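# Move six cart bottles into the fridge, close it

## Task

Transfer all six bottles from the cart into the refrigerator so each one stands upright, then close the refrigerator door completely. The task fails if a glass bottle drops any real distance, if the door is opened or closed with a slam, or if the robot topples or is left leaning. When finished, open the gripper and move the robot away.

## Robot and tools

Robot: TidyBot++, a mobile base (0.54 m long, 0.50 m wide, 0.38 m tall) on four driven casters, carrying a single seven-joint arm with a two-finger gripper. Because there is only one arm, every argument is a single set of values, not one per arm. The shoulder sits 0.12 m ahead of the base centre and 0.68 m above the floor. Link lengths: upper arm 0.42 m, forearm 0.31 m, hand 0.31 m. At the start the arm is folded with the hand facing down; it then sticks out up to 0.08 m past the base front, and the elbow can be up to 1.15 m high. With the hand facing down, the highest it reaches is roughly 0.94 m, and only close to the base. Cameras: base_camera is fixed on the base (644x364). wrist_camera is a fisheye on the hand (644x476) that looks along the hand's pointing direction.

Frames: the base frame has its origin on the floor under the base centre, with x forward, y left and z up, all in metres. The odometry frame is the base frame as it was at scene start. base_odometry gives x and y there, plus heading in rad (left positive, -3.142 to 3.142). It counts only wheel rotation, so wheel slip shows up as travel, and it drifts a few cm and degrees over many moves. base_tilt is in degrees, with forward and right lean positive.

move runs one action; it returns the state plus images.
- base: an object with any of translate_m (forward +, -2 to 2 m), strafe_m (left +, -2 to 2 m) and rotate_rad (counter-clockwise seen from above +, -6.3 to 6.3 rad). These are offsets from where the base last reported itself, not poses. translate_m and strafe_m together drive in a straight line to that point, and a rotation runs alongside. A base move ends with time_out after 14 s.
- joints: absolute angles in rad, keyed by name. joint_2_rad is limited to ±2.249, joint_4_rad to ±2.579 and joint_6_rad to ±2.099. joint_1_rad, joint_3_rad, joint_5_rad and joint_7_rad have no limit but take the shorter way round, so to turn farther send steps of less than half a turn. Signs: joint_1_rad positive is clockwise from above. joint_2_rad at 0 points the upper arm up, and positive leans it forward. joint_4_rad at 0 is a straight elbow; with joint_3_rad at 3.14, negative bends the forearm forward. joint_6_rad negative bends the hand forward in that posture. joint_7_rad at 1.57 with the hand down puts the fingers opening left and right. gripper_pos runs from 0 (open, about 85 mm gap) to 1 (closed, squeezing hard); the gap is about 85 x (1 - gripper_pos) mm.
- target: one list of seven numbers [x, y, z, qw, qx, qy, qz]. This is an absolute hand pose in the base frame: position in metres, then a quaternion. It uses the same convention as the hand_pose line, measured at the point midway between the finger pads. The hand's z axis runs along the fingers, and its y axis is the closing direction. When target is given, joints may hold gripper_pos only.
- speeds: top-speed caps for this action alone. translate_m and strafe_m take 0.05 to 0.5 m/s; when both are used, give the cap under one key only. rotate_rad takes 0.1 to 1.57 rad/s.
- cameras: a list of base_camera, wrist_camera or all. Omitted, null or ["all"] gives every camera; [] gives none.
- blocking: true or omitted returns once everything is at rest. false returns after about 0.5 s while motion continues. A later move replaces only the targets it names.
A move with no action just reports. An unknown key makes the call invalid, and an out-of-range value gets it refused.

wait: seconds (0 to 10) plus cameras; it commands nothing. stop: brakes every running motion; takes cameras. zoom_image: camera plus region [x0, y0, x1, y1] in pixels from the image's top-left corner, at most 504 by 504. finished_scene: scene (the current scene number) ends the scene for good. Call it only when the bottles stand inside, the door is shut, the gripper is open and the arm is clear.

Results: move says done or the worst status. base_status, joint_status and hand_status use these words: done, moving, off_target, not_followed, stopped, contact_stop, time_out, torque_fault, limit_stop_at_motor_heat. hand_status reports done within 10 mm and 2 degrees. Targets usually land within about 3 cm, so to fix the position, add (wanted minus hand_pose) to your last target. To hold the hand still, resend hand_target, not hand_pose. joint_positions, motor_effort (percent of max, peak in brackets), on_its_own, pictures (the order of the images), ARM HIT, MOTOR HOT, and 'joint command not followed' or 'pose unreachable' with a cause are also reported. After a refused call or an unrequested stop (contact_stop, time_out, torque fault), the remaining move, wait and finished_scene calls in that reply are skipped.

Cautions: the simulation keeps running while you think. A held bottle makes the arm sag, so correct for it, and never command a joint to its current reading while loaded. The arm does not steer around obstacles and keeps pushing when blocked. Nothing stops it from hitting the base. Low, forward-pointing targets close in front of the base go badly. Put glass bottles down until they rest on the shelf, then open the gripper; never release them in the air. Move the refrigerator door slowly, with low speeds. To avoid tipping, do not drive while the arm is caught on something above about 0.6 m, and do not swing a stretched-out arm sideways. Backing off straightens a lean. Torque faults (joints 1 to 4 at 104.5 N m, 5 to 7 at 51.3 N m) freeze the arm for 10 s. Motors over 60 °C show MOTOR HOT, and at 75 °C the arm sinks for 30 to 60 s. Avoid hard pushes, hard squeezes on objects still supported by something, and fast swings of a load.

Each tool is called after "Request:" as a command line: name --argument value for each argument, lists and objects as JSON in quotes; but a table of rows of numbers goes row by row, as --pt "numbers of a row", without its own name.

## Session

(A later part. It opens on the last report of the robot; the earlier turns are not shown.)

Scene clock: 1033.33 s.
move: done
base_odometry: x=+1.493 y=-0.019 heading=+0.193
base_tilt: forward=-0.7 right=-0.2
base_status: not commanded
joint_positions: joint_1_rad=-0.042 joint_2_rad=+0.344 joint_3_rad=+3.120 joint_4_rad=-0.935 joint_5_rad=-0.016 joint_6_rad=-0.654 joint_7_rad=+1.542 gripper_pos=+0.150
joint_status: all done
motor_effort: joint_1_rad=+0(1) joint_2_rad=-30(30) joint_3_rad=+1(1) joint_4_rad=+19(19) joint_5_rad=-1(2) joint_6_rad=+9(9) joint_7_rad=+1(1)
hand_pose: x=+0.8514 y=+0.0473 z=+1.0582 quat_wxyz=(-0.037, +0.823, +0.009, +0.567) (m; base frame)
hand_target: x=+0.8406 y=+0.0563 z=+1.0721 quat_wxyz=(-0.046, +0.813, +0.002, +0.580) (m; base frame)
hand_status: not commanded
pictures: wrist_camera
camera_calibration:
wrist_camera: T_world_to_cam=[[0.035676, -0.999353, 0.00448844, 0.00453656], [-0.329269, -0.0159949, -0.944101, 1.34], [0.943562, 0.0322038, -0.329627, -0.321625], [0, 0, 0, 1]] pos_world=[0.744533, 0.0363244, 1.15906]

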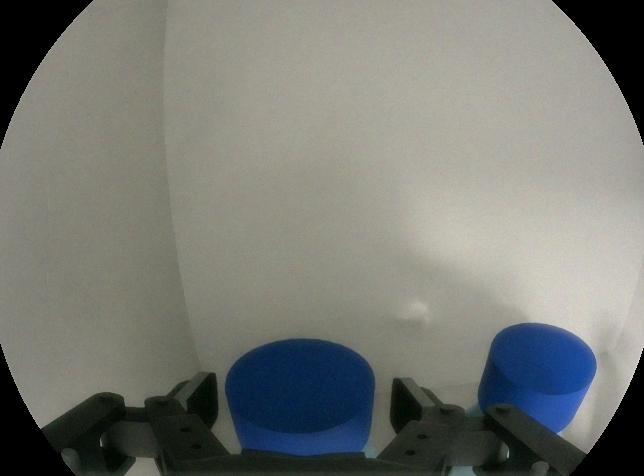

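Request:
move --base '{"translate_m": -0.7494, "strafe_m": -0.03}' --speeds '{"translate_m": 0.4}' --joints '{"gripper_pos": 0.08}' --cameras '["base_camera", "wrist_camera"]'

Scene clock: 1190.90 s.
move: done
base_odometry: x=+0.763 y=-0.192 heading=+0.193
base_tilt: forward=-0.7 right=-0.2
base_status: done
joint_positions: joint_1_rad=-0.046 joint_2_rad=+0.343 joint_3_rad=+3.120 joint_4_rad=-0.936 joint_5_rad=-0.016 joint_6_rad=-0.653 joint_7_rad=+1.542 gripper_pos=+0.080
joint_status: all done
motor_effort: joint_1_rad=+0(5) joint_2_rad=-29(34) joint_3_rad=+1(3) joint_4_rad=+18(20) joint_5_rad=-1(2) joint_6_rad=+10(10) joint_7_rad=+0(1)
hand_pose: x=+0.8506 y=+0.0505 z=+1.0590 quat_wxyz=(-0.038, +0.822, +0.011, +0.568) (m; base frame)
hand_target: x=+0.8406 y=+0.0563 z=+1.0721 quat_wxyz=(-0.046, +0.813, +0.002, +0.580) (m; base frame)
hand_status: not commanded
pictures: base_camera, wrist_camera
camera_calibration:
wrist_camera: T_world_to_cam=[[0.0399755, -0.99919, 0.00459956, 0.0039484], [-0.328154, -0.0174764, -0.944462, 1.34003], [0.943778, 0.036246, -0.328587, -0.322213], [0, 0, 0, 1]] pos_world=[0.743675, 0.039043, 1.15971]

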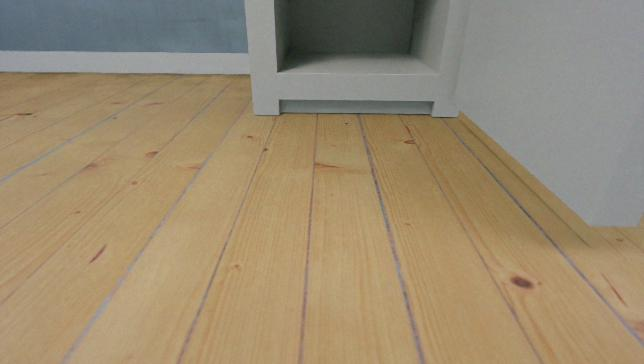

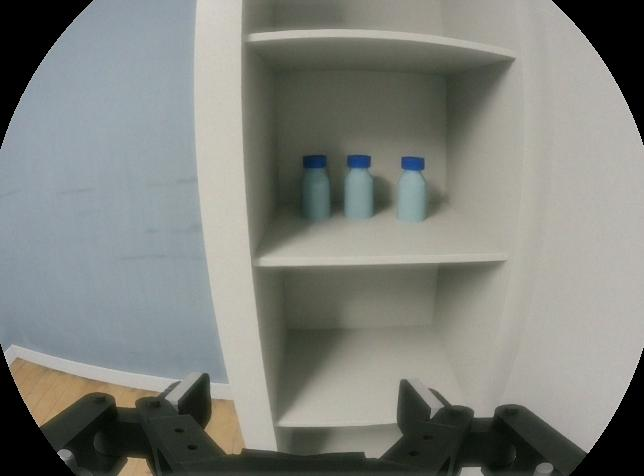

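Request:
move --base '{"translate_m": -1.3741, "strafe_m": -0.3407, "rotate_rad": -0.773}' --speeds '{"translate_m": 0.45, "rotate_rad": 0.4}' --joints '{"joint_1_rad": 0.0, "joint_2_rad": -0.01, "joint_4_rad": -1.81, "joint_6_rad": -0.073, "gripper_pos": 0.05}' --cameras '["base_camera", "wrist_camera"]'

Scene clock: 1207.63 s.
move: done
base_odometry: x=-0.520 y=-0.791 heading=-0.581
base_tilt: forward=-0.7 right=-0.2
base_status: done
joint_positions: joint_1_rad=-0.006 joint_2_rad=+0.038 joint_3_rad=+3.120 joint_4_rad=-1.774 joint_5_rad=-0.016 joint_6_rad=-0.113 joint_7_rad=+1.542 gripper_pos=+0.050
joint_status: all done
motor_effort: joint_1_rad=+0(5) joint_2_rad=-20(32) joint_3_rad=+1(4) joint_4_rad=+19(21) joint_5_rad=-1(1) joint_6_rad=+9(10) joint_7_rad=+0(1)
hand_pose: x=+0.7318 y=+0.0184 z=+0.9193 quat_wxyz=(-0.022, +0.821, -0.007, +0.571) (m; base frame)
hand_target: x=+0.7177 y=+0.0143 z=+0.9385 quat_wxyz=(-0.027, +0.805, -0.020, +0.592) (m; base frame)
hand_status: not commanded
pictures: base_camera, wrist_camera
camera_calibration:
wrist_camera: T_world_to_cam=[[-0.0082472, -0.999909, 0.0106323, 0.00698687], [-0.322099, -0.00740959, -0.946677, 1.16598], [0.94667, -0.0112321, -0.322008, -0.262033], [0, 0, 0, 1]] pos_world=[0.623677, 0.0126825, 1.01936]

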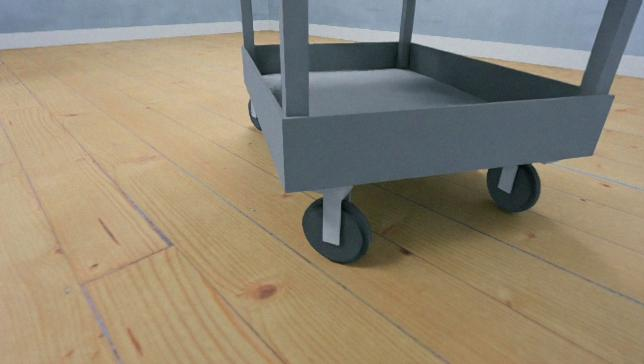

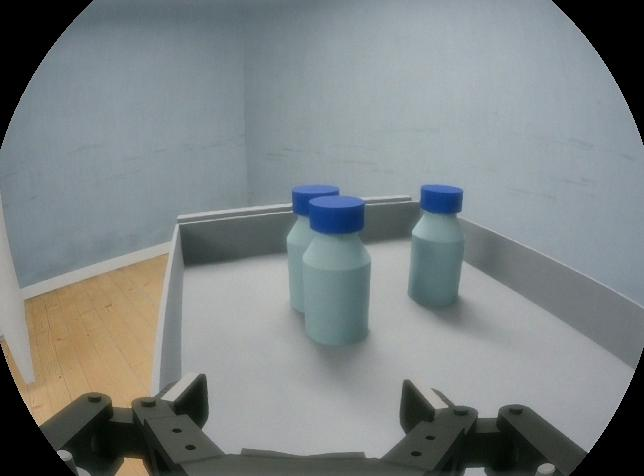

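Request:
zoom_image --camera "wrist_camera" --region '[270, 170, 400, 270]'

Scaled by 3.877.

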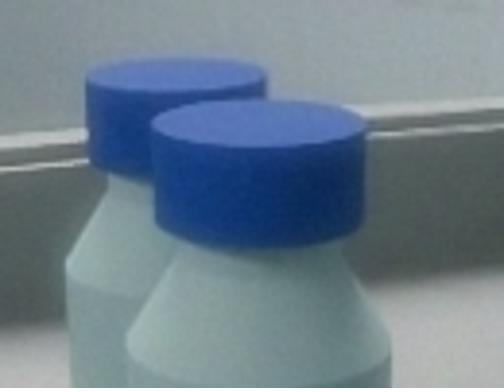

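Request:
move --base '{"translate_m": 0.25, "strafe_m": -0.023}' --speeds '{"translate_m": 0.25}' --cameras '["base_camera", "wrist_camera"]'

Scene clock: 1233.93 s.
move: done
base_odometry: x=-0.324 y=-0.947 heading=-0.581
base_tilt: forward=-0.7 right=-0.2
base_status: done
joint_positions: joint_1_rad=-0.006 joint_2_rad=+0.027 joint_3_rad=+3.120 joint_4_rad=-1.775 joint_5_rad=-0.016 joint_6_rad=-0.111 joint_7_rad=+1.542 gripper_pos=+0.050
joint_status: not commanded
motor_effort: joint_1_rad=+0(2) joint_2_rad=-18(22) joint_3_rad=+2(2) joint_4_rad=+18(20) joint_5_rad=-1(1) joint_6_rad=+9(10) joint_7_rad=+1(1)
hand_pose: x=+0.7292 y=+0.0183 z=+0.9257 quat_wxyz=(-0.022, +0.817, -0.007, +0.576) (m; base frame)
hand_target: x=+0.7177 y=+0.0143 z=+0.9385 quat_wxyz=(-0.027, +0.805, -0.020, +0.592) (m; base frame)
hand_status: not commanded
pictures: base_camera, wrist_camera
camera_calibration:
wrist_camera: T_world_to_cam=[[-0.00840052, -0.99991, 0.0104634, 0.00714135], [-0.3113, -0.00732879, -0.950284, 1.1666], [0.950275, -0.0112401, -0.31121, -0.270192], [0, 0, 0, 1]] pos_world=[0.61998, 0.0126535, 1.02444]

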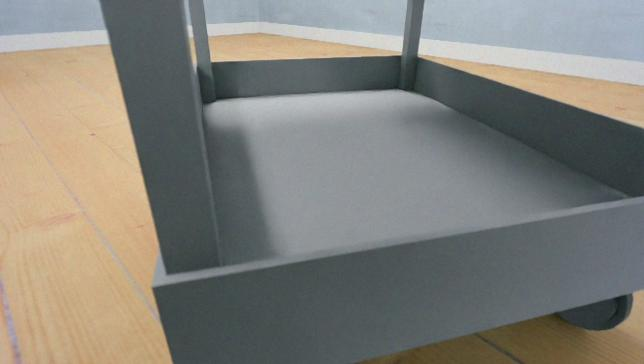

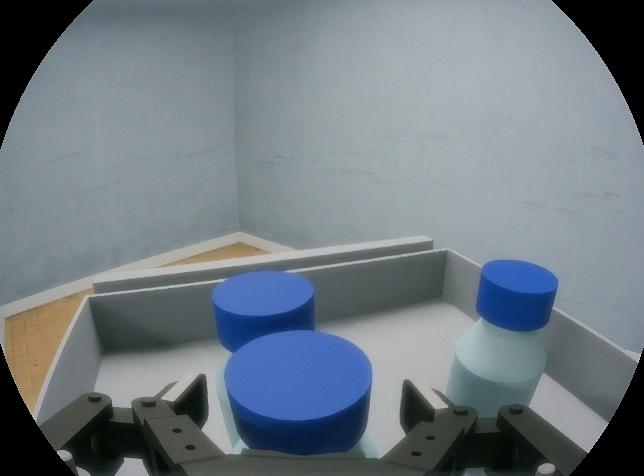

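Request:
move --joints '{"gripper_pos": 0.53}' --cameras '["wrist_camera"]'

Scene clock: 1241.83 s.
move: off_target
base_odometry: x=-0.324 y=-0.947 heading=-0.581
base_tilt: forward=-0.7 right=-0.2
base_status: not commanded
joint_positions: joint_1_rad=-0.006 joint_2_rad=+0.027 joint_3_rad=+3.120 joint_4_rad=-1.775 joint_5_rad=-0.016 joint_6_rad=-0.110 joint_7_rad=+1.542 gripper_pos=+0.431
joint_status: gripper_pos off_target (ended at +0.431, target +0.530)
motor_effort: joint_1_rad=+0(1) joint_2_rad=-17(20) joint_3_rad=+1(2) joint_4_rad=+19(20) joint_5_rad=-1(2) joint_6_rad=+9(10) joint_7_rad=+0(1)
hand_pose: x=+0.7292 y=+0.0183 z=+0.9261 quat_wxyz=(-0.022, +0.817, -0.007, +0.576) (m; base frame)
hand_target: x=+0.7177 y=+0.0143 z=+0.9385 quat_wxyz=(-0.027, +0.805, -0.020, +0.592) (m; base frame)
hand_status: not commanded
pictures: wrist_camera
camera_calibration:
wrist_camera: T_world_to_cam=[[-0.00843362, -0.99991, 0.0104308, 0.00718654], [-0.310087, -0.00730181, -0.95068, 1.16645], [0.950671, -0.0112521, -0.309998, -0.271459], [0, 0, 0, 1]] pos_world=[0.61983, 0.0126486, 1.0247]

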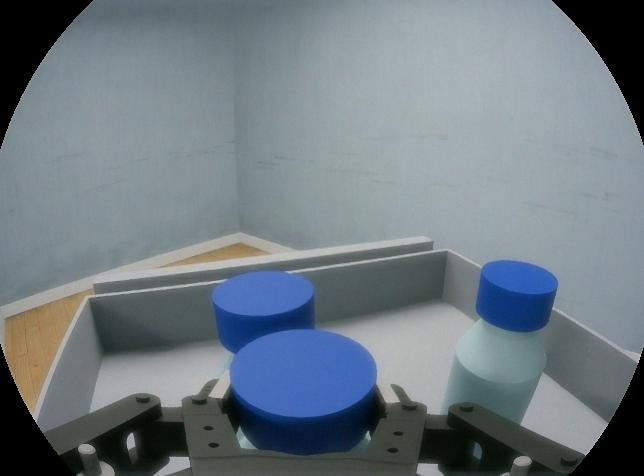

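Request:
move --joints '{"joint_2_rad": -0.12, "joint_4_rad": -1.34, "joint_6_rad": -0.80}' --cameras '["wrist_camera"]'

Request:
move --base '{"translate_m": -0.22}' --speeds '{"translate_m": 0.35}' --joints '{"joint_2_rad": -0.22, "joint_4_rad": -1.22, "joint_6_rad": -0.82}' --cameras '["wrist_camera"]'

Request:
move --base '{"translate_m": 1.0393, "strafe_m": 1.5871, "rotate_rad": 0.7745}' --speeds '{"strafe_m": 0.45, "rotate_rad": 0.6}' --cameras '["base_camera", "wrist_camera"]'

Scene clock: 1300.70 s.
move: done
base_odometry: x=-0.324 y=-0.947 heading=-0.581
base_tilt: forward=-0.7 right=-0.2
base_status: not commanded
joint_positions: joint_1_rad=-0.006 joint_2_rad=-0.063 joint_3_rad=+3.120 joint_4_rad=-1.392 joint_5_rad=-0.016 joint_6_rad=-0.763 joint_7_rad=+1.542 gripper_pos=+0.431
joint_status: all done
motor_effort: joint_1_rad=+1(1) joint_2_rad=-19(25) joint_3_rad=+2(2) joint_4_rad=+21(24) joint_5_rad=-1(2) joint_6_rad=+11(12) joint_7_rad=+0(1)
hand_pose: x=+0.6670 y=+0.0202 z=+1.0225 quat_wxyz=(-0.021, +0.865, -0.003, +0.501) (m; base frame)
hand_target: x=+0.6438 y=+0.0136 z=+1.0723 quat_wxyz=(-0.023, +0.847, -0.020, +0.531) (m; base frame)
hand_status: not commanded
pictures: wrist_camera
camera_calibration:
wrist_camera: T_world_to_cam=[[0.00443563, -0.999834, 0.0176449, -0.00846832], [-0.473986, -0.0176391, -0.880356, 1.27649], [0.880521, -0.00445848, -0.473986, 0.0319199], [0, 0, 0, 1]] pos_world=[0.57697, 0.0141915, 1.13904]

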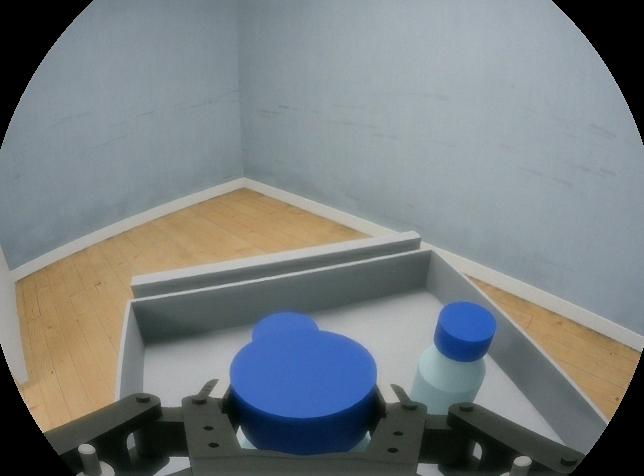

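Scene clock: 1302.37 s.
move: done
base_odometry: x=-0.508 y=-0.827 heading=-0.581
base_tilt: forward=-0.8 right=-0.2
base_status: done
joint_positions: joint_1_rad=-0.005 joint_2_rad=-0.189 joint_3_rad=+3.120 joint_4_rad=-1.266 joint_5_rad=-0.016 joint_6_rad=-0.793 joint_7_rad=+1.542 gripper_pos=+0.431
joint_status: all done
motor_effort: joint_1_rad=+0(4) joint_2_rad=-14(25) joint_3_rad=+1(5) joint_4_rad=+20(24) joint_5_rad=-1(2) joint_6_rad=+12(13) joint_7_rad=+0(1)
hand_pose: x=+0.6137 y=+0.0200 z=+1.1521 quat_wxyz=(-0.023, +0.805, -0.001, +0.593) (m; base frame)
hand_target: x=+0.5930 y=+0.0137 z=+1.1854 quat_wxyz=(-0.026, +0.789, -0.018, +0.613) (m; base frame)
hand_status: not commanded
pictures: wrist_camera
camera_calibration:
wrist_camera: T_world_to_cam=[[0.00134183, -0.999883, 0.0152297, -0.00597522], [-0.269858, -0.0150268, -0.962783, 1.335], [0.962899, -0.00281797, -0.269846, -0.145547], [0, 0, 0, 1]] pos_world=[0.500415, 0.0136761, 1.24613]

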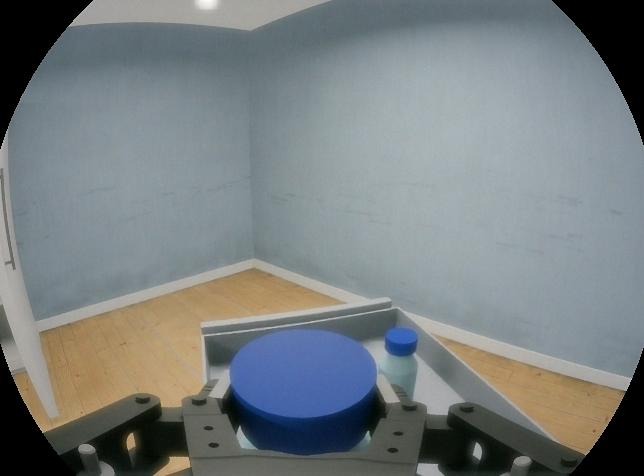

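Scene clock: 1307.83 s.
move: done
base_odometry: x=+1.232 y=-0.070 heading=+0.195
base_tilt: forward=-0.7 right=-0.2
base_status: done
joint_positions: joint_1_rad=-0.001 joint_2_rad=-0.189 joint_3_rad=+3.121 joint_4_rad=-1.266 joint_5_rad=-0.016 joint_6_rad=-0.793 joint_7_rad=+1.542 gripper_pos=+0.431
joint_status: not commanded
motor_effort: joint_1_rad=+0(3) joint_2_rad=-13(17) joint_3_rad=+1(4) joint_4_rad=+20(22) joint_5_rad=-1(3) joint_6_rad=+12(13) joint_7_rad=+0(1)
hand_pose: x=+0.6138 y=+0.0174 z=+1.1521 quat_wxyz=(-0.021, +0.805, -0.003, +0.593) (m; base frame)
hand_target: x=+0.5930 y=+0.0137 z=+1.1854 quat_wxyz=(-0.026, +0.789, -0.018, +0.613) (m; base frame)
hand_status: not commanded
pictures: base_camera, wrist_camera
camera_calibration:
wrist_camera: T_world_to_cam=[[-0.00378086, -0.999879, 0.0150717, -0.00526359], [-0.270024, -0.0134911, -0.962759, 1.33501], [0.962846, -0.00770978, -0.26994, -0.145341], [0, 0, 0, 1]] pos_world=[0.500407, 0.0116274, 1.24614]

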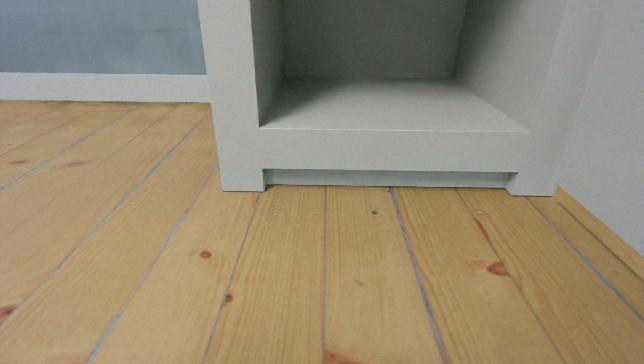

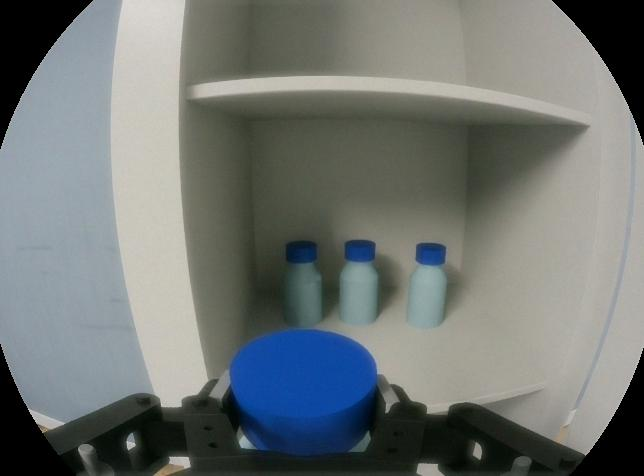

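Request:
zoom_image --camera "base_camera" --region '[205, 145, 305, 205]'

Request:
zoom_image --camera "base_camera" --region '[480, 145, 580, 205]'

Request:
zoom_image --camera "wrist_camera" --region '[270, 220, 470, 340]'

Scaled by 5.040.

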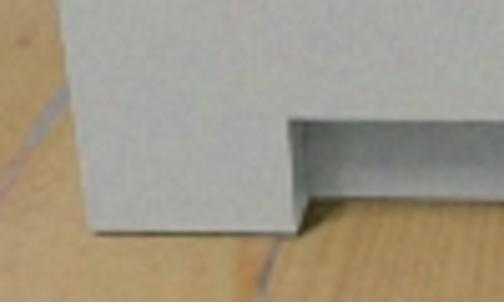

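Scaled by 5.040.

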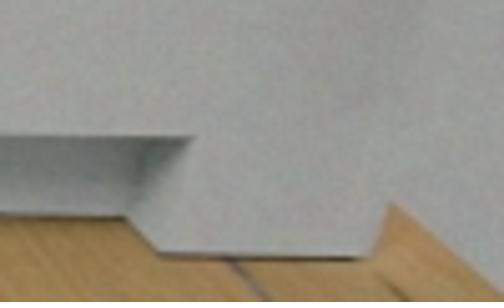

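Scaled by 2.520.

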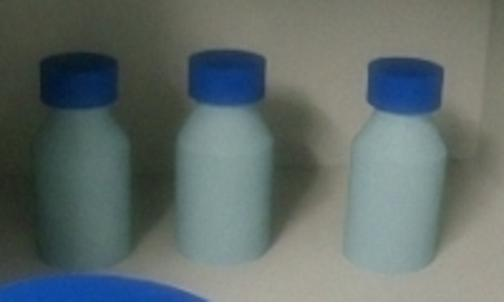

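Request:
move --base '{"translate_m": 0.177, "strafe_m": -0.009}' --speeds '{"translate_m": 0.3}' --joints '{"joint_1_rad": 0.267, "joint_2_rad": 0.31, "joint_4_rad": -0.74, "joint_6_rad": -0.75}' --cameras '["wrist_camera"]'

Scene clock: 1333.40 s.
move: done
base_odometry: x=+1.407 y=-0.045 heading=+0.196
base_tilt: forward=-0.7 right=-0.2
base_status: done
joint_positions: joint_1_rad=+0.253 joint_2_rad=+0.330 joint_3_rad=+3.121 joint_4_rad=-0.796 joint_5_rad=-0.016 joint_6_rad=-0.793 joint_7_rad=+1.542 gripper_pos=+0.431
joint_status: all done
motor_effort: joint_1_rad=+0(2) joint_2_rad=-32(38) joint_3_rad=+1(3) joint_4_rad=+21(24) joint_5_rad=-1(2) joint_6_rad=+11(13) joint_7_rad=+1(1)
hand_pose: x=+0.8127 y=-0.1624 z=+1.1088 quat_wxyz=(+0.048, +0.812, -0.110, +0.572) (m; base frame)
hand_target: x=+0.8012 y=-0.1735 z=+1.1683 quat_wxyz=(+0.052, +0.773, -0.126, +0.619) (m; base frame)
hand_status: not commanded
pictures: wrist_camera
camera_calibration:
wrist_camera: T_world_to_cam=[[-0.254673, -0.967011, 0.00564863, 0.0360516], [-0.308147, 0.0756143, -0.948329, 1.37399], [0.916617, -0.243254, -0.317238, -0.29819], [0, 0, 0, 1]] pos_world=[0.705898, -0.141567, 1.2082]

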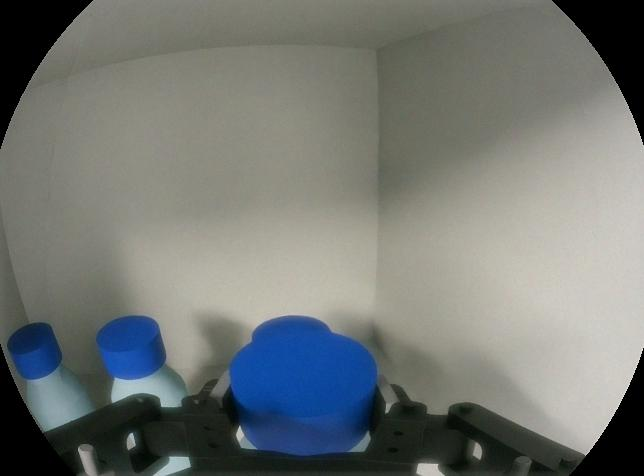

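Request:
move --joints '{"joint_4_rad": -0.90, "joint_6_rad": -0.66}' --cameras '[]'

Request:
move --joints '{"joint_4_rad": -0.945, "joint_6_rad": -0.625}' --cameras '[]'

Scene clock: 1340.67 s.
move: done
base_odometry: x=+1.407 y=-0.045 heading=+0.196
base_tilt: forward=-0.7 right=-0.2
base_status: not commanded
joint_positions: joint_1_rad=+0.253 joint_2_rad=+0.330 joint_3_rad=+3.121 joint_4_rad=-0.887 joint_5_rad=-0.016 joint_6_rad=-0.719 joint_7_rad=+1.542 gripper_pos=+0.431
joint_status: all done
motor_effort: joint_1_rad=+0(1) joint_2_rad=-32(33) joint_3_rad=+1(1) joint_4_rad=+21(23) joint_5_rad=-1(1) joint_6_rad=+11(13) joint_7_rad=+0(1)
hand_pose: x=+0.8217 y=-0.1646 z=+1.0779 quat_wxyz=(+0.047, +0.816, -0.111, +0.565) (m; base frame)
hand_target: x=+0.8166 y=-0.1769 z=+1.1019 quat_wxyz=(+0.049, +0.794, -0.129, +0.592) (m; base frame)
hand_status: not commanded
pictures: none
No camera images: "cameras" was empty.

Scene clock: 1341.40 s.
move: done
base_odometry: x=+1.407 y=-0.045 heading=+0.196
base_tilt: forward=-0.7 right=-0.2
base_status: not commanded
joint_positions: joint_1_rad=+0.253 joint_2_rad=+0.330 joint_3_rad=+3.121 joint_4_rad=-0.929 joint_5_rad=-0.016 joint_6_rad=-0.681 joint_7_rad=+1.542 gripper_pos=+0.431
joint_status: all done
motor_effort: joint_1_rad=+0(1) joint_2_rad=-32(34) joint_3_rad=+1(1) joint_4_rad=+21(23) joint_5_rad=-1(1) joint_6_rad=+12(13) joint_7_rad=+0(1)
hand_pose: x=+0.8255 y=-0.1655 z=+1.0646 quat_wxyz=(+0.047, +0.817, -0.112, +0.564) (m; base frame)
hand_target: x=+0.8202 y=-0.1778 z=+1.0855 quat_wxyz=(+0.049, +0.797, -0.129, +0.588) (m; base frame)
hand_status: not commanded
pictures: none
No camera images: "cameras" was empty.

Request:
move --joints '{"joint_4_rad": -0.985, "joint_6_rad": -0.605}' --cameras '[]'

Scene clock: 1346.87 s.
move: done
base_odometry: x=+1.407 y=-0.045 heading=+0.196
base_tilt: forward=-0.7 right=-0.2
base_status: not commanded
joint_positions: joint_1_rad=+0.253 joint_2_rad=+0.330 joint_3_rad=+3.121 joint_4_rad=-0.955 joint_5_rad=-0.016 joint_6_rad=-0.649 joint_7_rad=+1.542 gripper_pos=+0.431
joint_status: all done
motor_effort: joint_1_rad=+0(2) joint_2_rad=-31(34) joint_3_rad=+1(1) joint_4_rad=+21(22) joint_5_rad=-1(1) joint_6_rad=+11(12) joint_7_rad=+0(1)
hand_pose: x=+0.8284 y=-0.1663 z=+1.0583 quat_wxyz=(+0.047, +0.815, -0.112, +0.566) (m; base frame)
hand_target: x=+0.8219 y=-0.1781 z=+1.0676 quat_wxyz=(+0.048, +0.803, -0.130, +0.580) (m; base frame)
hand_status: not commanded
pictures: none
No camera images: "cameras" was empty.

Request:
move --joints '{"joint_4_rad": -1.015, "joint_6_rad": -0.59}' --cameras '[]'

Scene clock: 1349.93 s.
move: done
base_odometry: x=+1.407 y=-0.045 heading=+0.196
base_tilt: forward=-0.7 right=-0.2
base_status: not commanded
joint_positions: joint_1_rad=+0.253 joint_2_rad=+0.328 joint_3_rad=+3.121 joint_4_rad=-0.969 joint_5_rad=-0.016 joint_6_rad=-0.625 joint_7_rad=+1.542 gripper_pos=+0.431
joint_status: all done
motor_effort: joint_1_rad=+1(1) joint_2_rad=-24(30) joint_3_rad=+2(2) joint_4_rad=+16(20) joint_5_rad=-1(1) joint_6_rad=+9(10) joint_7_rad=+0(1)
hand_pose: x=+0.8300 y=-0.1668 z=+1.0579 quat_wxyz=(+0.048, +0.812, -0.111, +0.571) (m; base frame)
hand_target: x=+0.8228 y=-0.1782 z=+1.0541 quat_wxyz=(+0.048, +0.807, -0.131, +0.574) (m; base frame)
hand_status: not commanded
pictures: none
No camera images: "cameras" was empty.

Request:
move --joints '{"gripper_pos": 0.1}' --cameras '["wrist_camera"]'

Scene clock: 1382.93 s.
move: done
base_odometry: x=+1.407 y=-0.045 heading=+0.196
base_tilt: forward=-0.7 right=-0.2
base_status: not commanded
joint_positions: joint_1_rad=+0.253 joint_2_rad=+0.328 joint_3_rad=+3.121 joint_4_rad=-0.981 joint_5_rad=-0.016 joint_6_rad=-0.624 joint_7_rad=+1.542 gripper_pos=+0.100
joint_status: all done
motor_effort: joint_1_rad=+0(1) joint_2_rad=-28(30) joint_3_rad=+1(1) joint_4_rad=+19(19) joint_5_rad=-1(1) joint_6_rad=+9(10) joint_7_rad=+0(1)
hand_pose: x=+0.8298 y=-0.1667 z=+1.0512 quat_wxyz=(+0.048, +0.815, -0.112, +0.566) (m; base frame)
hand_target: x=+0.8228 y=-0.1782 z=+1.0541 quat_wxyz=(+0.048, +0.807, -0.131, +0.574) (m; base frame)
hand_status: not commanded
pictures: wrist_camera
camera_calibration:
wrist_camera: T_world_to_cam=[[-0.257019, -0.966393, 0.00508677, 0.0391929], [-0.320311, 0.0802206, -0.94391, 1.33124], [0.91178, -0.244232, -0.330165, -0.315782], [0, 0, 0, 1]] pos_world=[0.72441, -0.146042, 1.15211]

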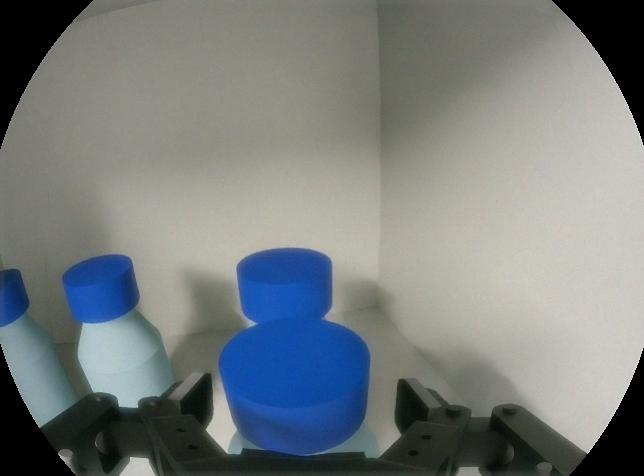

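Request:
move --base '{"translate_m": -0.6776, "strafe_m": 0.175}' --speeds '{"translate_m": 0.4}' --joints '{"gripper_pos": 0.06}' --cameras '["wrist_camera"]'

Request:
move --base '{"translate_m": -0.5503, "strafe_m": -0.4155, "rotate_rad": -1.626}' --speeds '{"translate_m": 0.45, "rotate_rad": 0.8}' --joints '{"joint_1_rad": 0.0, "joint_2_rad": -0.1, "joint_4_rad": -1.89, "joint_6_rad": -0.1, "gripper_pos": 0.0}' --cameras '["base_camera", "wrist_camera"]'

Scene clock: 1390.27 s.
move: done
base_odometry: x=+0.708 y=-0.004 heading=+0.196
base_tilt: forward=-0.7 right=-0.2
base_status: done
joint_positions: joint_1_rad=+0.255 joint_2_rad=+0.328 joint_3_rad=+3.121 joint_4_rad=-0.981 joint_5_rad=-0.016 joint_6_rad=-0.624 joint_7_rad=+1.542 gripper_pos=+0.060
joint_status: all done
motor_effort: joint_1_rad=+0(3) joint_2_rad=-29(35) joint_3_rad=+1(3) joint_4_rad=+19(21) joint_5_rad=-1(2) joint_6_rad=+9(10) joint_7_rad=+0(1)
hand_pose: x=+0.8294 y=-0.1688 z=+1.0513 quat_wxyz=(+0.048, +0.815, -0.113, +0.566) (m; base frame)
hand_target: x=+0.8228 y=-0.1782 z=+1.0541 quat_wxyz=(+0.048, +0.807, -0.131, +0.574) (m; base frame)
hand_status: not commanded
pictures: wrist_camera
camera_calibration:
wrist_camera: T_world_to_cam=[[-0.259845, -0.965637, 0.00507255, 0.0395537], [-0.319649, 0.0810557, -0.944063, 1.3311], [0.911211, -0.246931, -0.329727, -0.316301], [0, 0, 0, 1]] pos_world=[0.72398, -0.147803, 1.15215]

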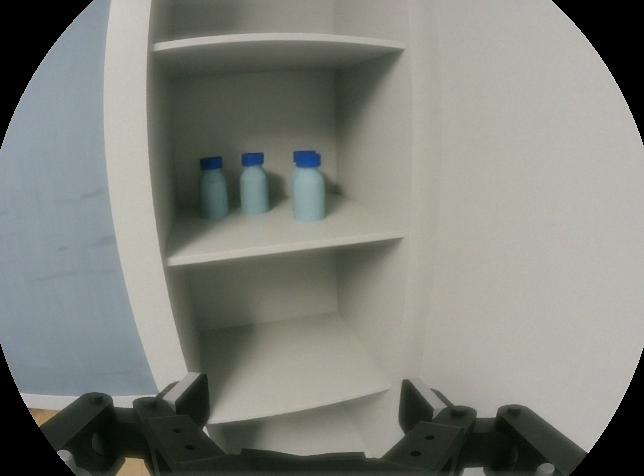

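Scene clock: 1393.37 s.
move: done
base_odometry: x=+0.249 y=-0.519 heading=-1.430
base_tilt: forward=-0.7 right=-0.2
base_status: done
joint_positions: joint_1_rad=+0.018 joint_2_rad=-0.050 joint_3_rad=+3.125 joint_4_rad=-1.852 joint_5_rad=-0.016 joint_6_rad=-0.140 joint_7_rad=+1.542 gripper_pos=+0.000
joint_status: all done
motor_effort: joint_1_rad=+0(7) joint_2_rad=-17(33) joint_3_rad=+1(4) joint_4_rad=+19(21) joint_5_rad=-1(2) joint_6_rad=+9(9) joint_7_rad=+1(1)
hand_pose: x=+0.6938 y=+0.0015 z=+0.9171 quat_wxyz=(-0.013, +0.825, -0.018, +0.564) (m; base frame)
hand_target: x=+0.6790 y=+0.0139 z=+0.9344 quat_wxyz=(-0.026, +0.810, -0.019, +0.585) (m; base frame)
hand_status: not commanded
pictures: base_camera, wrist_camera
camera_calibration:
wrist_camera: T_world_to_cam=[[-0.036123, -0.999266, 0.0127653, 0.00717846], [-0.338358, 0.000210261, -0.941018, 1.15758], [0.940324, -0.0383116, -0.338117, -0.207754], [0, 0, 0, 1]] pos_world=[0.587292, -0.00102961, 1.01897]

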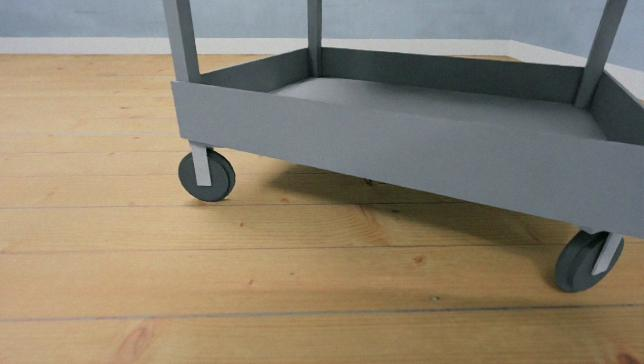

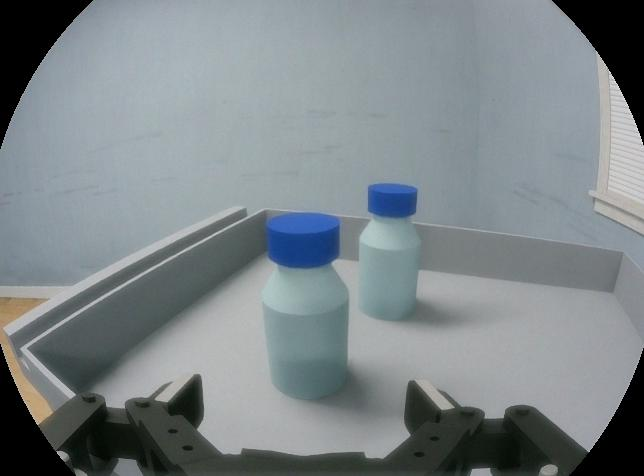

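Request:
zoom_image --camera "wrist_camera" --region '[240, 180, 440, 300]'

Scaled by 2.520.

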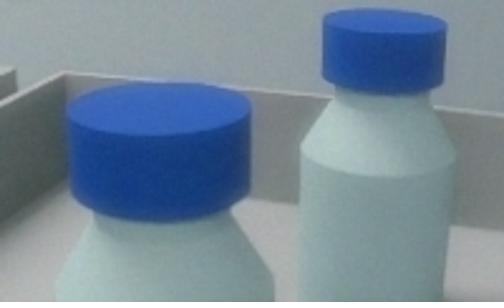

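Request:
move --base '{"translate_m": 0.163, "strafe_m": 0.002}' --speeds '{"translate_m": 0.25}' --cameras '["wrist_camera"]'

Scene clock: 1404.57 s.
move: done
base_odometry: x=+0.274 y=-0.680 heading=-1.431
base_tilt: forward=-0.7 right=-0.2
base_status: done
joint_positions: joint_1_rad=+0.017 joint_2_rad=-0.063 joint_3_rad=+3.125 joint_4_rad=-1.854 joint_5_rad=-0.016 joint_6_rad=-0.138 joint_7_rad=+1.542 gripper_pos=+0.000
joint_status: not commanded
motor_effort: joint_1_rad=+0(1) joint_2_rad=-17(19) joint_3_rad=+1(2) joint_4_rad=+20(20) joint_5_rad=-1(1) joint_6_rad=+9(9) joint_7_rad=+0(1)
hand_pose: x=+0.6907 y=+0.0017 z=+0.9237 quat_wxyz=(-0.013, +0.822, -0.018, +0.570) (m; base frame)
hand_target: x=+0.6790 y=+0.0139 z=+0.9344 quat_wxyz=(-0.026, +0.810, -0.019, +0.585) (m; base frame)
hand_status: not commanded
pictures: wrist_camera
camera_calibration:
wrist_camera: T_world_to_cam=[[-0.0358996, -0.999277, 0.012537, 0.00731876], [-0.326574, -0.000125846, -0.945172, 1.15846], [0.94449, -0.0380255, -0.326333, -0.216433], [0, 0, 0, 1]] pos_world=[0.583004, -0.000770723, 1.02422]

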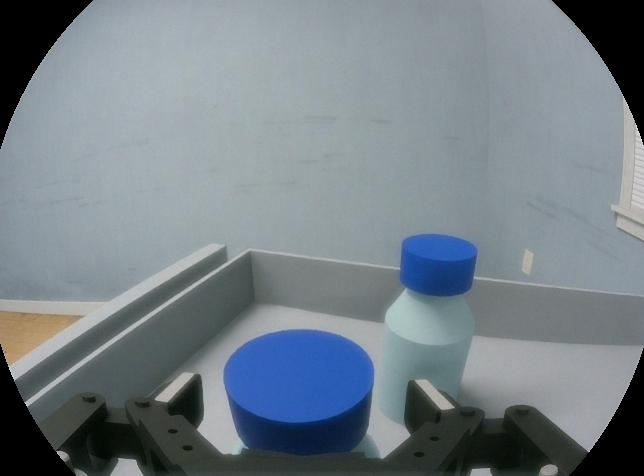

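Request:
move --joints '{"gripper_pos": 0.53}' --cameras '["wrist_camera"]'

Scene clock: 1408.70 s.
move: off_target
base_odometry: x=+0.274 y=-0.680 heading=-1.431
base_tilt: forward=-0.7 right=-0.2
base_status: not commanded
joint_positions: joint_1_rad=+0.017 joint_2_rad=-0.063 joint_3_rad=+3.125 joint_4_rad=-1.854 joint_5_rad=-0.016 joint_6_rad=-0.137 joint_7_rad=+1.542 gripper_pos=+0.430
joint_status: gripper_pos off_target (ended at +0.430, target +0.530)
motor_effort: joint_1_rad=+0(1) joint_2_rad=-15(17) joint_3_rad=+1(2) joint_4_rad=+18(20) joint_5_rad=-1(2) joint_6_rad=+9(10) joint_7_rad=+0(1)
hand_pose: x=+0.6908 y=+0.0019 z=+0.9241 quat_wxyz=(-0.013, +0.821, -0.018, +0.570) (m; base frame)
hand_target: x=+0.6790 y=+0.0139 z=+0.9344 quat_wxyz=(-0.026, +0.810, -0.019, +0.585) (m; base frame)
hand_status: not commanded
pictures: wrist_camera
camera_calibration:
wrist_camera: T_world_to_cam=[[-0.0356147, -0.999287, 0.0124984, 0.00733313], [-0.325278, -0.000234181, -0.945618, 1.15835], [0.944947, -0.0377434, -0.325038, -0.217849], [0, 0, 0, 1]] pos_world=[0.582902, -0.000623188, 1.02446]

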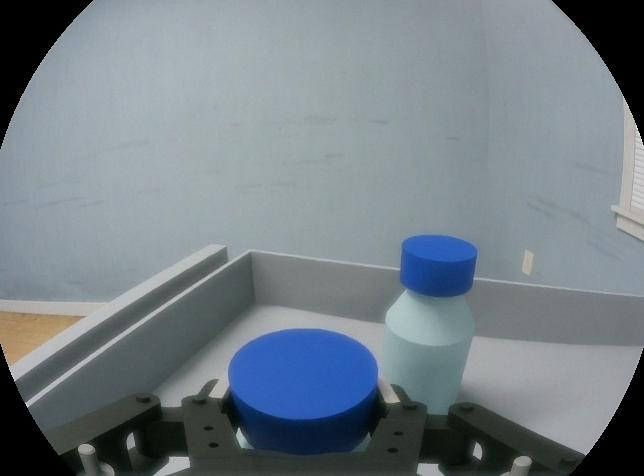

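Request:
move --joints '{"joint_2_rad": -0.2, "joint_4_rad": -1.34, "joint_6_rad": -0.80}' --cameras '["wrist_camera"]'

Request:
move --base '{"translate_m": -0.4717, "strafe_m": 1.0364, "rotate_rad": 1.631}' --speeds '{"strafe_m": 0.45, "rotate_rad": 1.0}' --joints '{"joint_1_rad": 0.0, "joint_2_rad": -0.22, "joint_4_rad": -1.22, "joint_6_rad": -0.82}' --cameras '["base_camera", "wrist_camera"]'

Scene clock: 1462.13 s.
move: done
base_odometry: x=+0.274 y=-0.680 heading=-1.431
base_tilt: forward=-0.7 right=-0.2
base_status: not commanded
joint_positions: joint_1_rad=+0.017 joint_2_rad=-0.144 joint_3_rad=+3.125 joint_4_rad=-1.396 joint_5_rad=-0.016 joint_6_rad=-0.765 joint_7_rad=+1.542 gripper_pos=+0.430
joint_status: all done
motor_effort: joint_1_rad=+1(1) joint_2_rad=-16(23) joint_3_rad=+1(2) joint_4_rad=+22(25) joint_5_rad=-1(2) joint_6_rad=+12(13) joint_7_rad=+1(1)
hand_pose: x=+0.6377 y=+0.0054 z=+1.0622 quat_wxyz=(-0.014, +0.846, -0.014, +0.533) (m; base frame)
hand_target: x=+0.6110 y=+0.0136 z=+1.1130 quat_wxyz=(-0.024, +0.825, -0.019, +0.565) (m; base frame)
hand_status: not commanded
pictures: wrist_camera
camera_calibration:
wrist_camera: T_world_to_cam=[[-0.0244907, -0.999557, 0.0169354, -0.0046403], [-0.408398, -0.0054589, -0.912788, 1.28985], [0.912475, -0.0292712, -0.408083, -0.0137912], [0, 0, 0, 1]] pos_world=[0.539243, 0.00199923, 1.17181]

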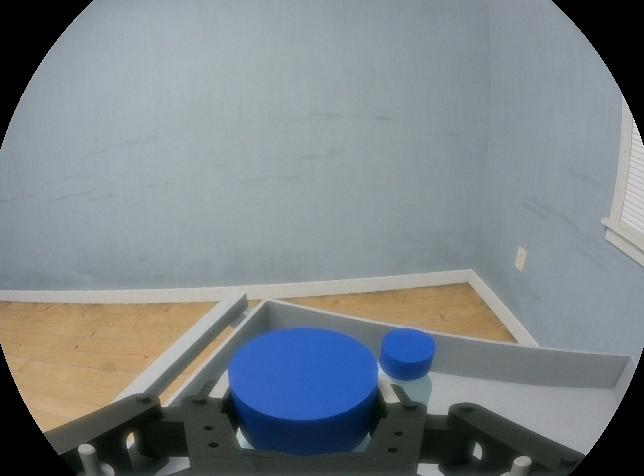

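Scene clock: 1466.03 s.
move: done
base_odometry: x=+1.234 y=-0.068 heading=+0.201
base_tilt: forward=-0.7 right=-0.2
base_status: done
joint_positions: joint_1_rad=+0.007 joint_2_rad=-0.161 joint_3_rad=+3.120 joint_4_rad=-1.275 joint_5_rad=-0.016 joint_6_rad=-0.790 joint_7_rad=+1.542 gripper_pos=+0.430
joint_status: all done
motor_effort: joint_1_rad=+0(4) joint_2_rad=-15(20) joint_3_rad=+1(4) joint_4_rad=+21(23) joint_5_rad=-1(3) joint_6_rad=+12(13) joint_7_rad=+0(1)
hand_pose: x=+0.6273 y=+0.0139 z=+1.1341 quat_wxyz=(-0.019, +0.814, -0.006, +0.580) (m; base frame)
hand_target: x=+0.5930 y=+0.0137 z=+1.1854 quat_wxyz=(-0.026, +0.789, -0.018, +0.613) (m; base frame)
hand_status: not commanded
pictures: base_camera, wrist_camera
camera_calibration:
wrist_camera: T_world_to_cam=[[-0.0103673, -0.999827, 0.0154728, -0.00479001], [-0.302053, -0.0116195, -0.95322, 1.33054], [0.953235, -0.0145559, -0.30188, -0.120919], [0, 0, 0, 1]] pos_world=[0.517109, 0.008911, 1.23187]

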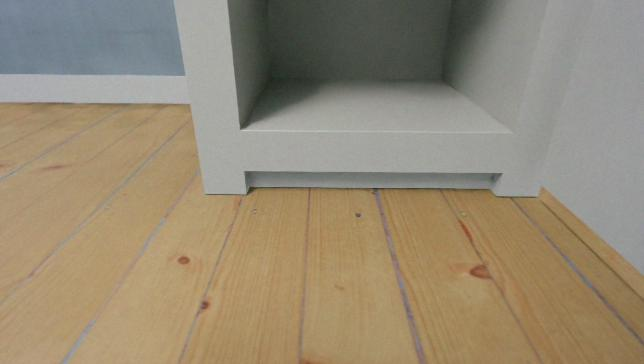

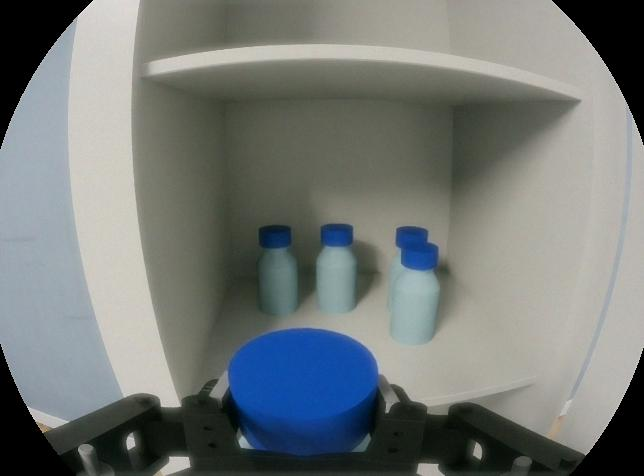

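Request:
zoom_image --camera "base_camera" --region '[190, 145, 290, 205]'

Request:
zoom_image --camera "base_camera" --region '[460, 145, 560, 205]'

Request:
zoom_image --camera "wrist_camera" --region '[250, 210, 450, 350]'

Scaled by 5.040.

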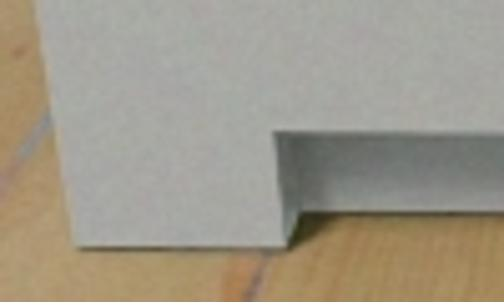

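Scaled by 5.040.

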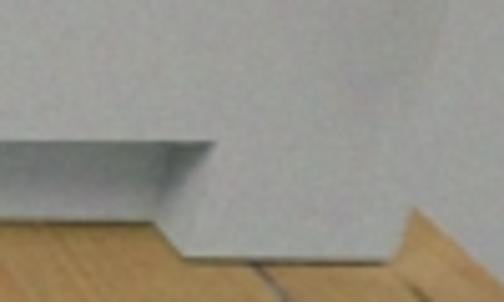

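Scaled by 2.520.

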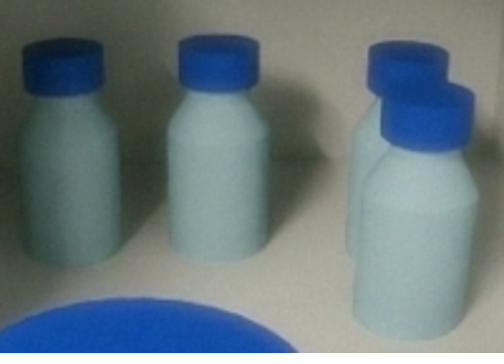

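Request:
move --base '{"translate_m": 0.167, "strafe_m": 0.0116, "rotate_rad": 0.0157}' --speeds '{"translate_m": 0.3}' --joints '{"joint_1_rad": 0.109, "joint_2_rad": 0.31, "joint_4_rad": -0.75, "joint_6_rad": -0.75}' --cameras '["wrist_camera"]'

Request:
move --joints '{"joint_4_rad": -0.91, "joint_6_rad": -0.645}' --cameras '["wrist_camera"]'

Scene clock: 1488.37 s.
move: done
base_odometry: x=+1.396 y=-0.024 heading=+0.218
base_tilt: forward=-0.7 right=-0.2
base_status: done
joint_positions: joint_1_rad=+0.091 joint_2_rad=+0.332 joint_3_rad=+3.120 joint_4_rad=-0.810 joint_5_rad=-0.016 joint_6_rad=-0.791 joint_7_rad=+1.542 gripper_pos=+0.430
joint_status: all done
motor_effort: joint_1_rad=+0(3) joint_2_rad=-32(38) joint_3_rad=+1(4) joint_4_rad=+21(24) joint_5_rad=-1(2) joint_6_rad=+12(14) joint_7_rad=+0(1)
hand_pose: x=+0.8312 y=-0.0483 z=+1.1002 quat_wxyz=(+0.001, +0.822, -0.044, +0.568) (m; base frame)
hand_target: x=+0.8208 y=-0.0640 z=+1.1626 quat_wxyz=(+0.003, +0.784, -0.065, +0.618) (m; base frame)
hand_status: not commanded
pictures: wrist_camera
camera_calibration:
wrist_camera: T_world_to_cam=[[-0.0949011, -0.995471, 0.00562241, 0.0169415], [-0.3289, 0.0260232, -0.944006, 1.37308], [0.939584, -0.0914365, -0.32988, -0.287997], [0, 0, 0, 1]] pos_world=[0.72381, -0.0452005, 1.20109]

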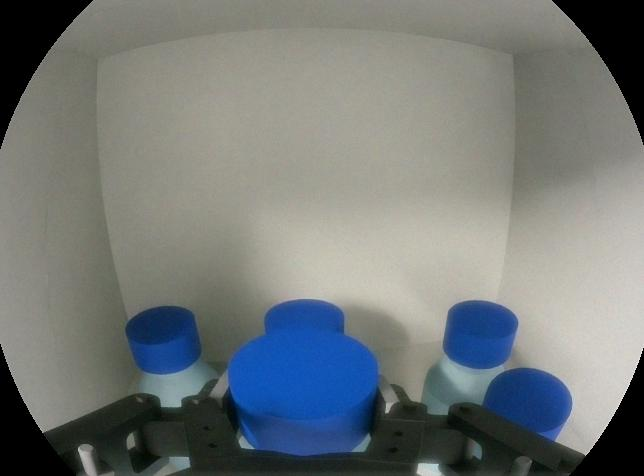

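Scene clock: 1489.70 s.
move: done
base_odometry: x=+1.396 y=-0.024 heading=+0.218
base_tilt: forward=-0.7 right=-0.2
base_status: not commanded
joint_positions: joint_1_rad=+0.091 joint_2_rad=+0.332 joint_3_rad=+3.120 joint_4_rad=-0.899 joint_5_rad=-0.016 joint_6_rad=-0.707 joint_7_rad=+1.542 gripper_pos=+0.430
joint_status: all done
motor_effort: joint_1_rad=+0(1) joint_2_rad=-33(34) joint_3_rad=+1(1) joint_4_rad=+22(23) joint_5_rad=-1(1) joint_6_rad=+13(13) joint_7_rad=+0(1)
hand_pose: x=+0.8412 y=-0.0492 z=+1.0726 quat_wxyz=(+0.001, +0.823, -0.045, +0.566) (m; base frame)
hand_target: x=+0.8373 y=-0.0651 z=+1.1004 quat_wxyz=(+0.003, +0.800, -0.066, +0.596) (m; base frame)
hand_status: not commanded
pictures: wrist_camera
camera_calibration:
wrist_camera: T_world_to_cam=[[-0.0960955, -0.995358, 0.00524173, 0.0186465], [-0.333735, 0.0272578, -0.942273, 1.35258], [0.937756, -0.0922976, -0.334805, -0.29975], [0, 0, 0, 1]] pos_world=[0.734287, -0.0459746, 1.17404]

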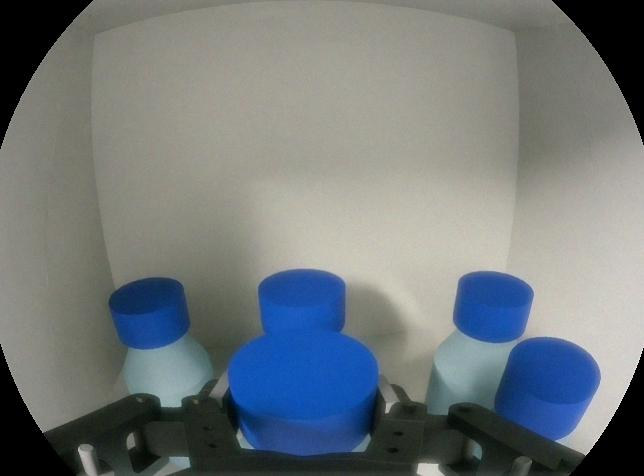

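Request:
move --joints '{"joint_4_rad": -0.96, "joint_6_rad": -0.615}' --cameras '[]'

Request:
move --joints '{"joint_4_rad": -0.99, "joint_6_rad": -0.6}' --cameras '[]'

Scene clock: 1494.37 s.
move: done
base_odometry: x=+1.396 y=-0.024 heading=+0.218
base_tilt: forward=-0.7 right=-0.2
base_status: not commanded
joint_positions: joint_1_rad=+0.091 joint_2_rad=+0.332 joint_3_rad=+3.120 joint_4_rad=-0.943 joint_5_rad=-0.016 joint_6_rad=-0.673 joint_7_rad=+1.542 gripper_pos=+0.430
joint_status: all done
motor_effort: joint_1_rad=+1(1) joint_2_rad=-31(34) joint_3_rad=+1(1) joint_4_rad=+22(24) joint_5_rad=-1(1) joint_6_rad=+11(12) joint_7_rad=+1(1)
hand_pose: x=+0.8443 y=-0.0494 z=+1.0566 quat_wxyz=(+0.001, +0.826, -0.045, +0.562) (m; base frame)
hand_target: x=+0.8404 y=-0.0652 z=+1.0796 quat_wxyz=(+0.003, +0.806, -0.066, +0.588) (m; base frame)
hand_status: not commanded
pictures: none
No camera images: "cameras" was empty.

Scene clock: 1495.00 s.
move: done
base_odometry: x=+1.396 y=-0.024 heading=+0.218
base_tilt: forward=-0.7 right=-0.2
base_status: not commanded
joint_positions: joint_1_rad=+0.091 joint_2_rad=+0.332 joint_3_rad=+3.120 joint_4_rad=-0.957 joint_5_rad=-0.016 joint_6_rad=-0.645 joint_7_rad=+1.542 gripper_pos=+0.430
joint_status: all done
motor_effort: joint_1_rad=+0(1) joint_2_rad=-31(32) joint_3_rad=+1(2) joint_4_rad=+19(22) joint_5_rad=-1(1) joint_6_rad=+10(11) joint_7_rad=+0(1)
hand_pose: x=+0.8471 y=-0.0497 z=+1.0562 quat_wxyz=(+0.001, +0.822, -0.045, +0.568) (m; base frame)
hand_target: x=+0.8416 y=-0.0653 z=+1.0661 quat_wxyz=(+0.002, +0.811, -0.067, +0.582) (m; base frame)
hand_status: not commanded
pictures: none
No camera images: "cameras" was empty.

Request:
move --joints '{"joint_4_rad": -1.02, "joint_6_rad": -0.59}' --cameras '[]'

Scene clock: 1497.50 s.
move: done
base_odometry: x=+1.396 y=-0.024 heading=+0.218
base_tilt: forward=-0.7 right=-0.2
base_status: not commanded
joint_positions: joint_1_rad=+0.091 joint_2_rad=+0.330 joint_3_rad=+3.120 joint_4_rad=-0.972 joint_5_rad=-0.016 joint_6_rad=-0.621 joint_7_rad=+1.542 gripper_pos=+0.430
joint_status: all done
motor_effort: joint_1_rad=+1(2) joint_2_rad=-24(30) joint_3_rad=+2(2) joint_4_rad=+17(20) joint_5_rad=-1(1) joint_6_rad=+8(9) joint_7_rad=+0(1)
hand_pose: x=+0.8488 y=-0.0499 z=+1.0556 quat_wxyz=(+0.001, +0.819, -0.045, +0.572) (m; base frame)
hand_target: x=+0.8419 y=-0.0652 z=+1.0511 quat_wxyz=(+0.002, +0.816, -0.067, +0.574) (m; base frame)
hand_status: not commanded
pictures: none
No camera images: "cameras" was empty.

Request:
move --joints '{"gripper_pos": 0.13}' --cameras '["wrist_camera"]'

Scene clock: 1544.47 s.
move: done
base_odometry: x=+1.396 y=-0.024 heading=+0.218
base_tilt: forward=-0.7 right=-0.2
base_status: not commanded
joint_positions: joint_1_rad=+0.092 joint_2_rad=+0.330 joint_3_rad=+3.120 joint_4_rad=-0.986 joint_5_rad=-0.016 joint_6_rad=-0.621 joint_7_rad=+1.542 gripper_pos=+0.130
joint_status: all done
motor_effort: joint_1_rad=+0(2) joint_2_rad=-29(30) joint_3_rad=+1(2) joint_4_rad=+19(20) joint_5_rad=-1(1) joint_6_rad=+9(10) joint_7_rad=+0(1)
hand_pose: x=+0.8483 y=-0.0507 z=+1.0476 quat_wxyz=(+0.002, +0.823, -0.046, +0.566) (m; base frame)
hand_target: x=+0.8419 y=-0.0652 z=+1.0511 quat_wxyz=(+0.002, +0.816, -0.067, +0.574) (m; base frame)
hand_status: not commanded
pictures: wrist_camera
camera_calibration:
wrist_camera: T_world_to_cam=[[-0.0986176, -0.995114, 0.00484441, 0.0205119], [-0.332768, 0.0283893, -0.942581, 1.33097], [0.937838, -0.0945672, -0.333942, -0.316108], [0, 0, 0, 1]] pos_world=[0.741387, -0.0472672, 1.14889]

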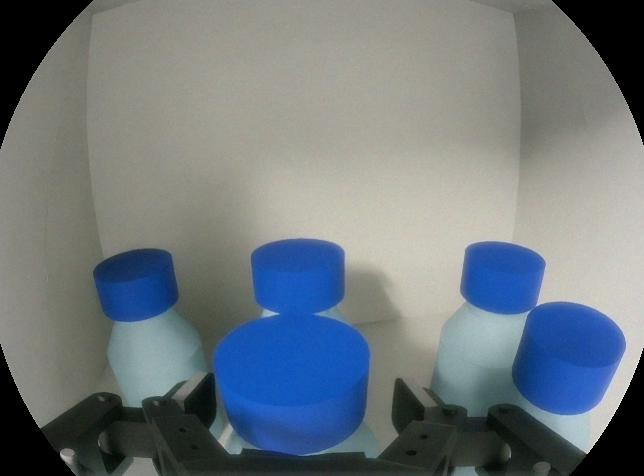

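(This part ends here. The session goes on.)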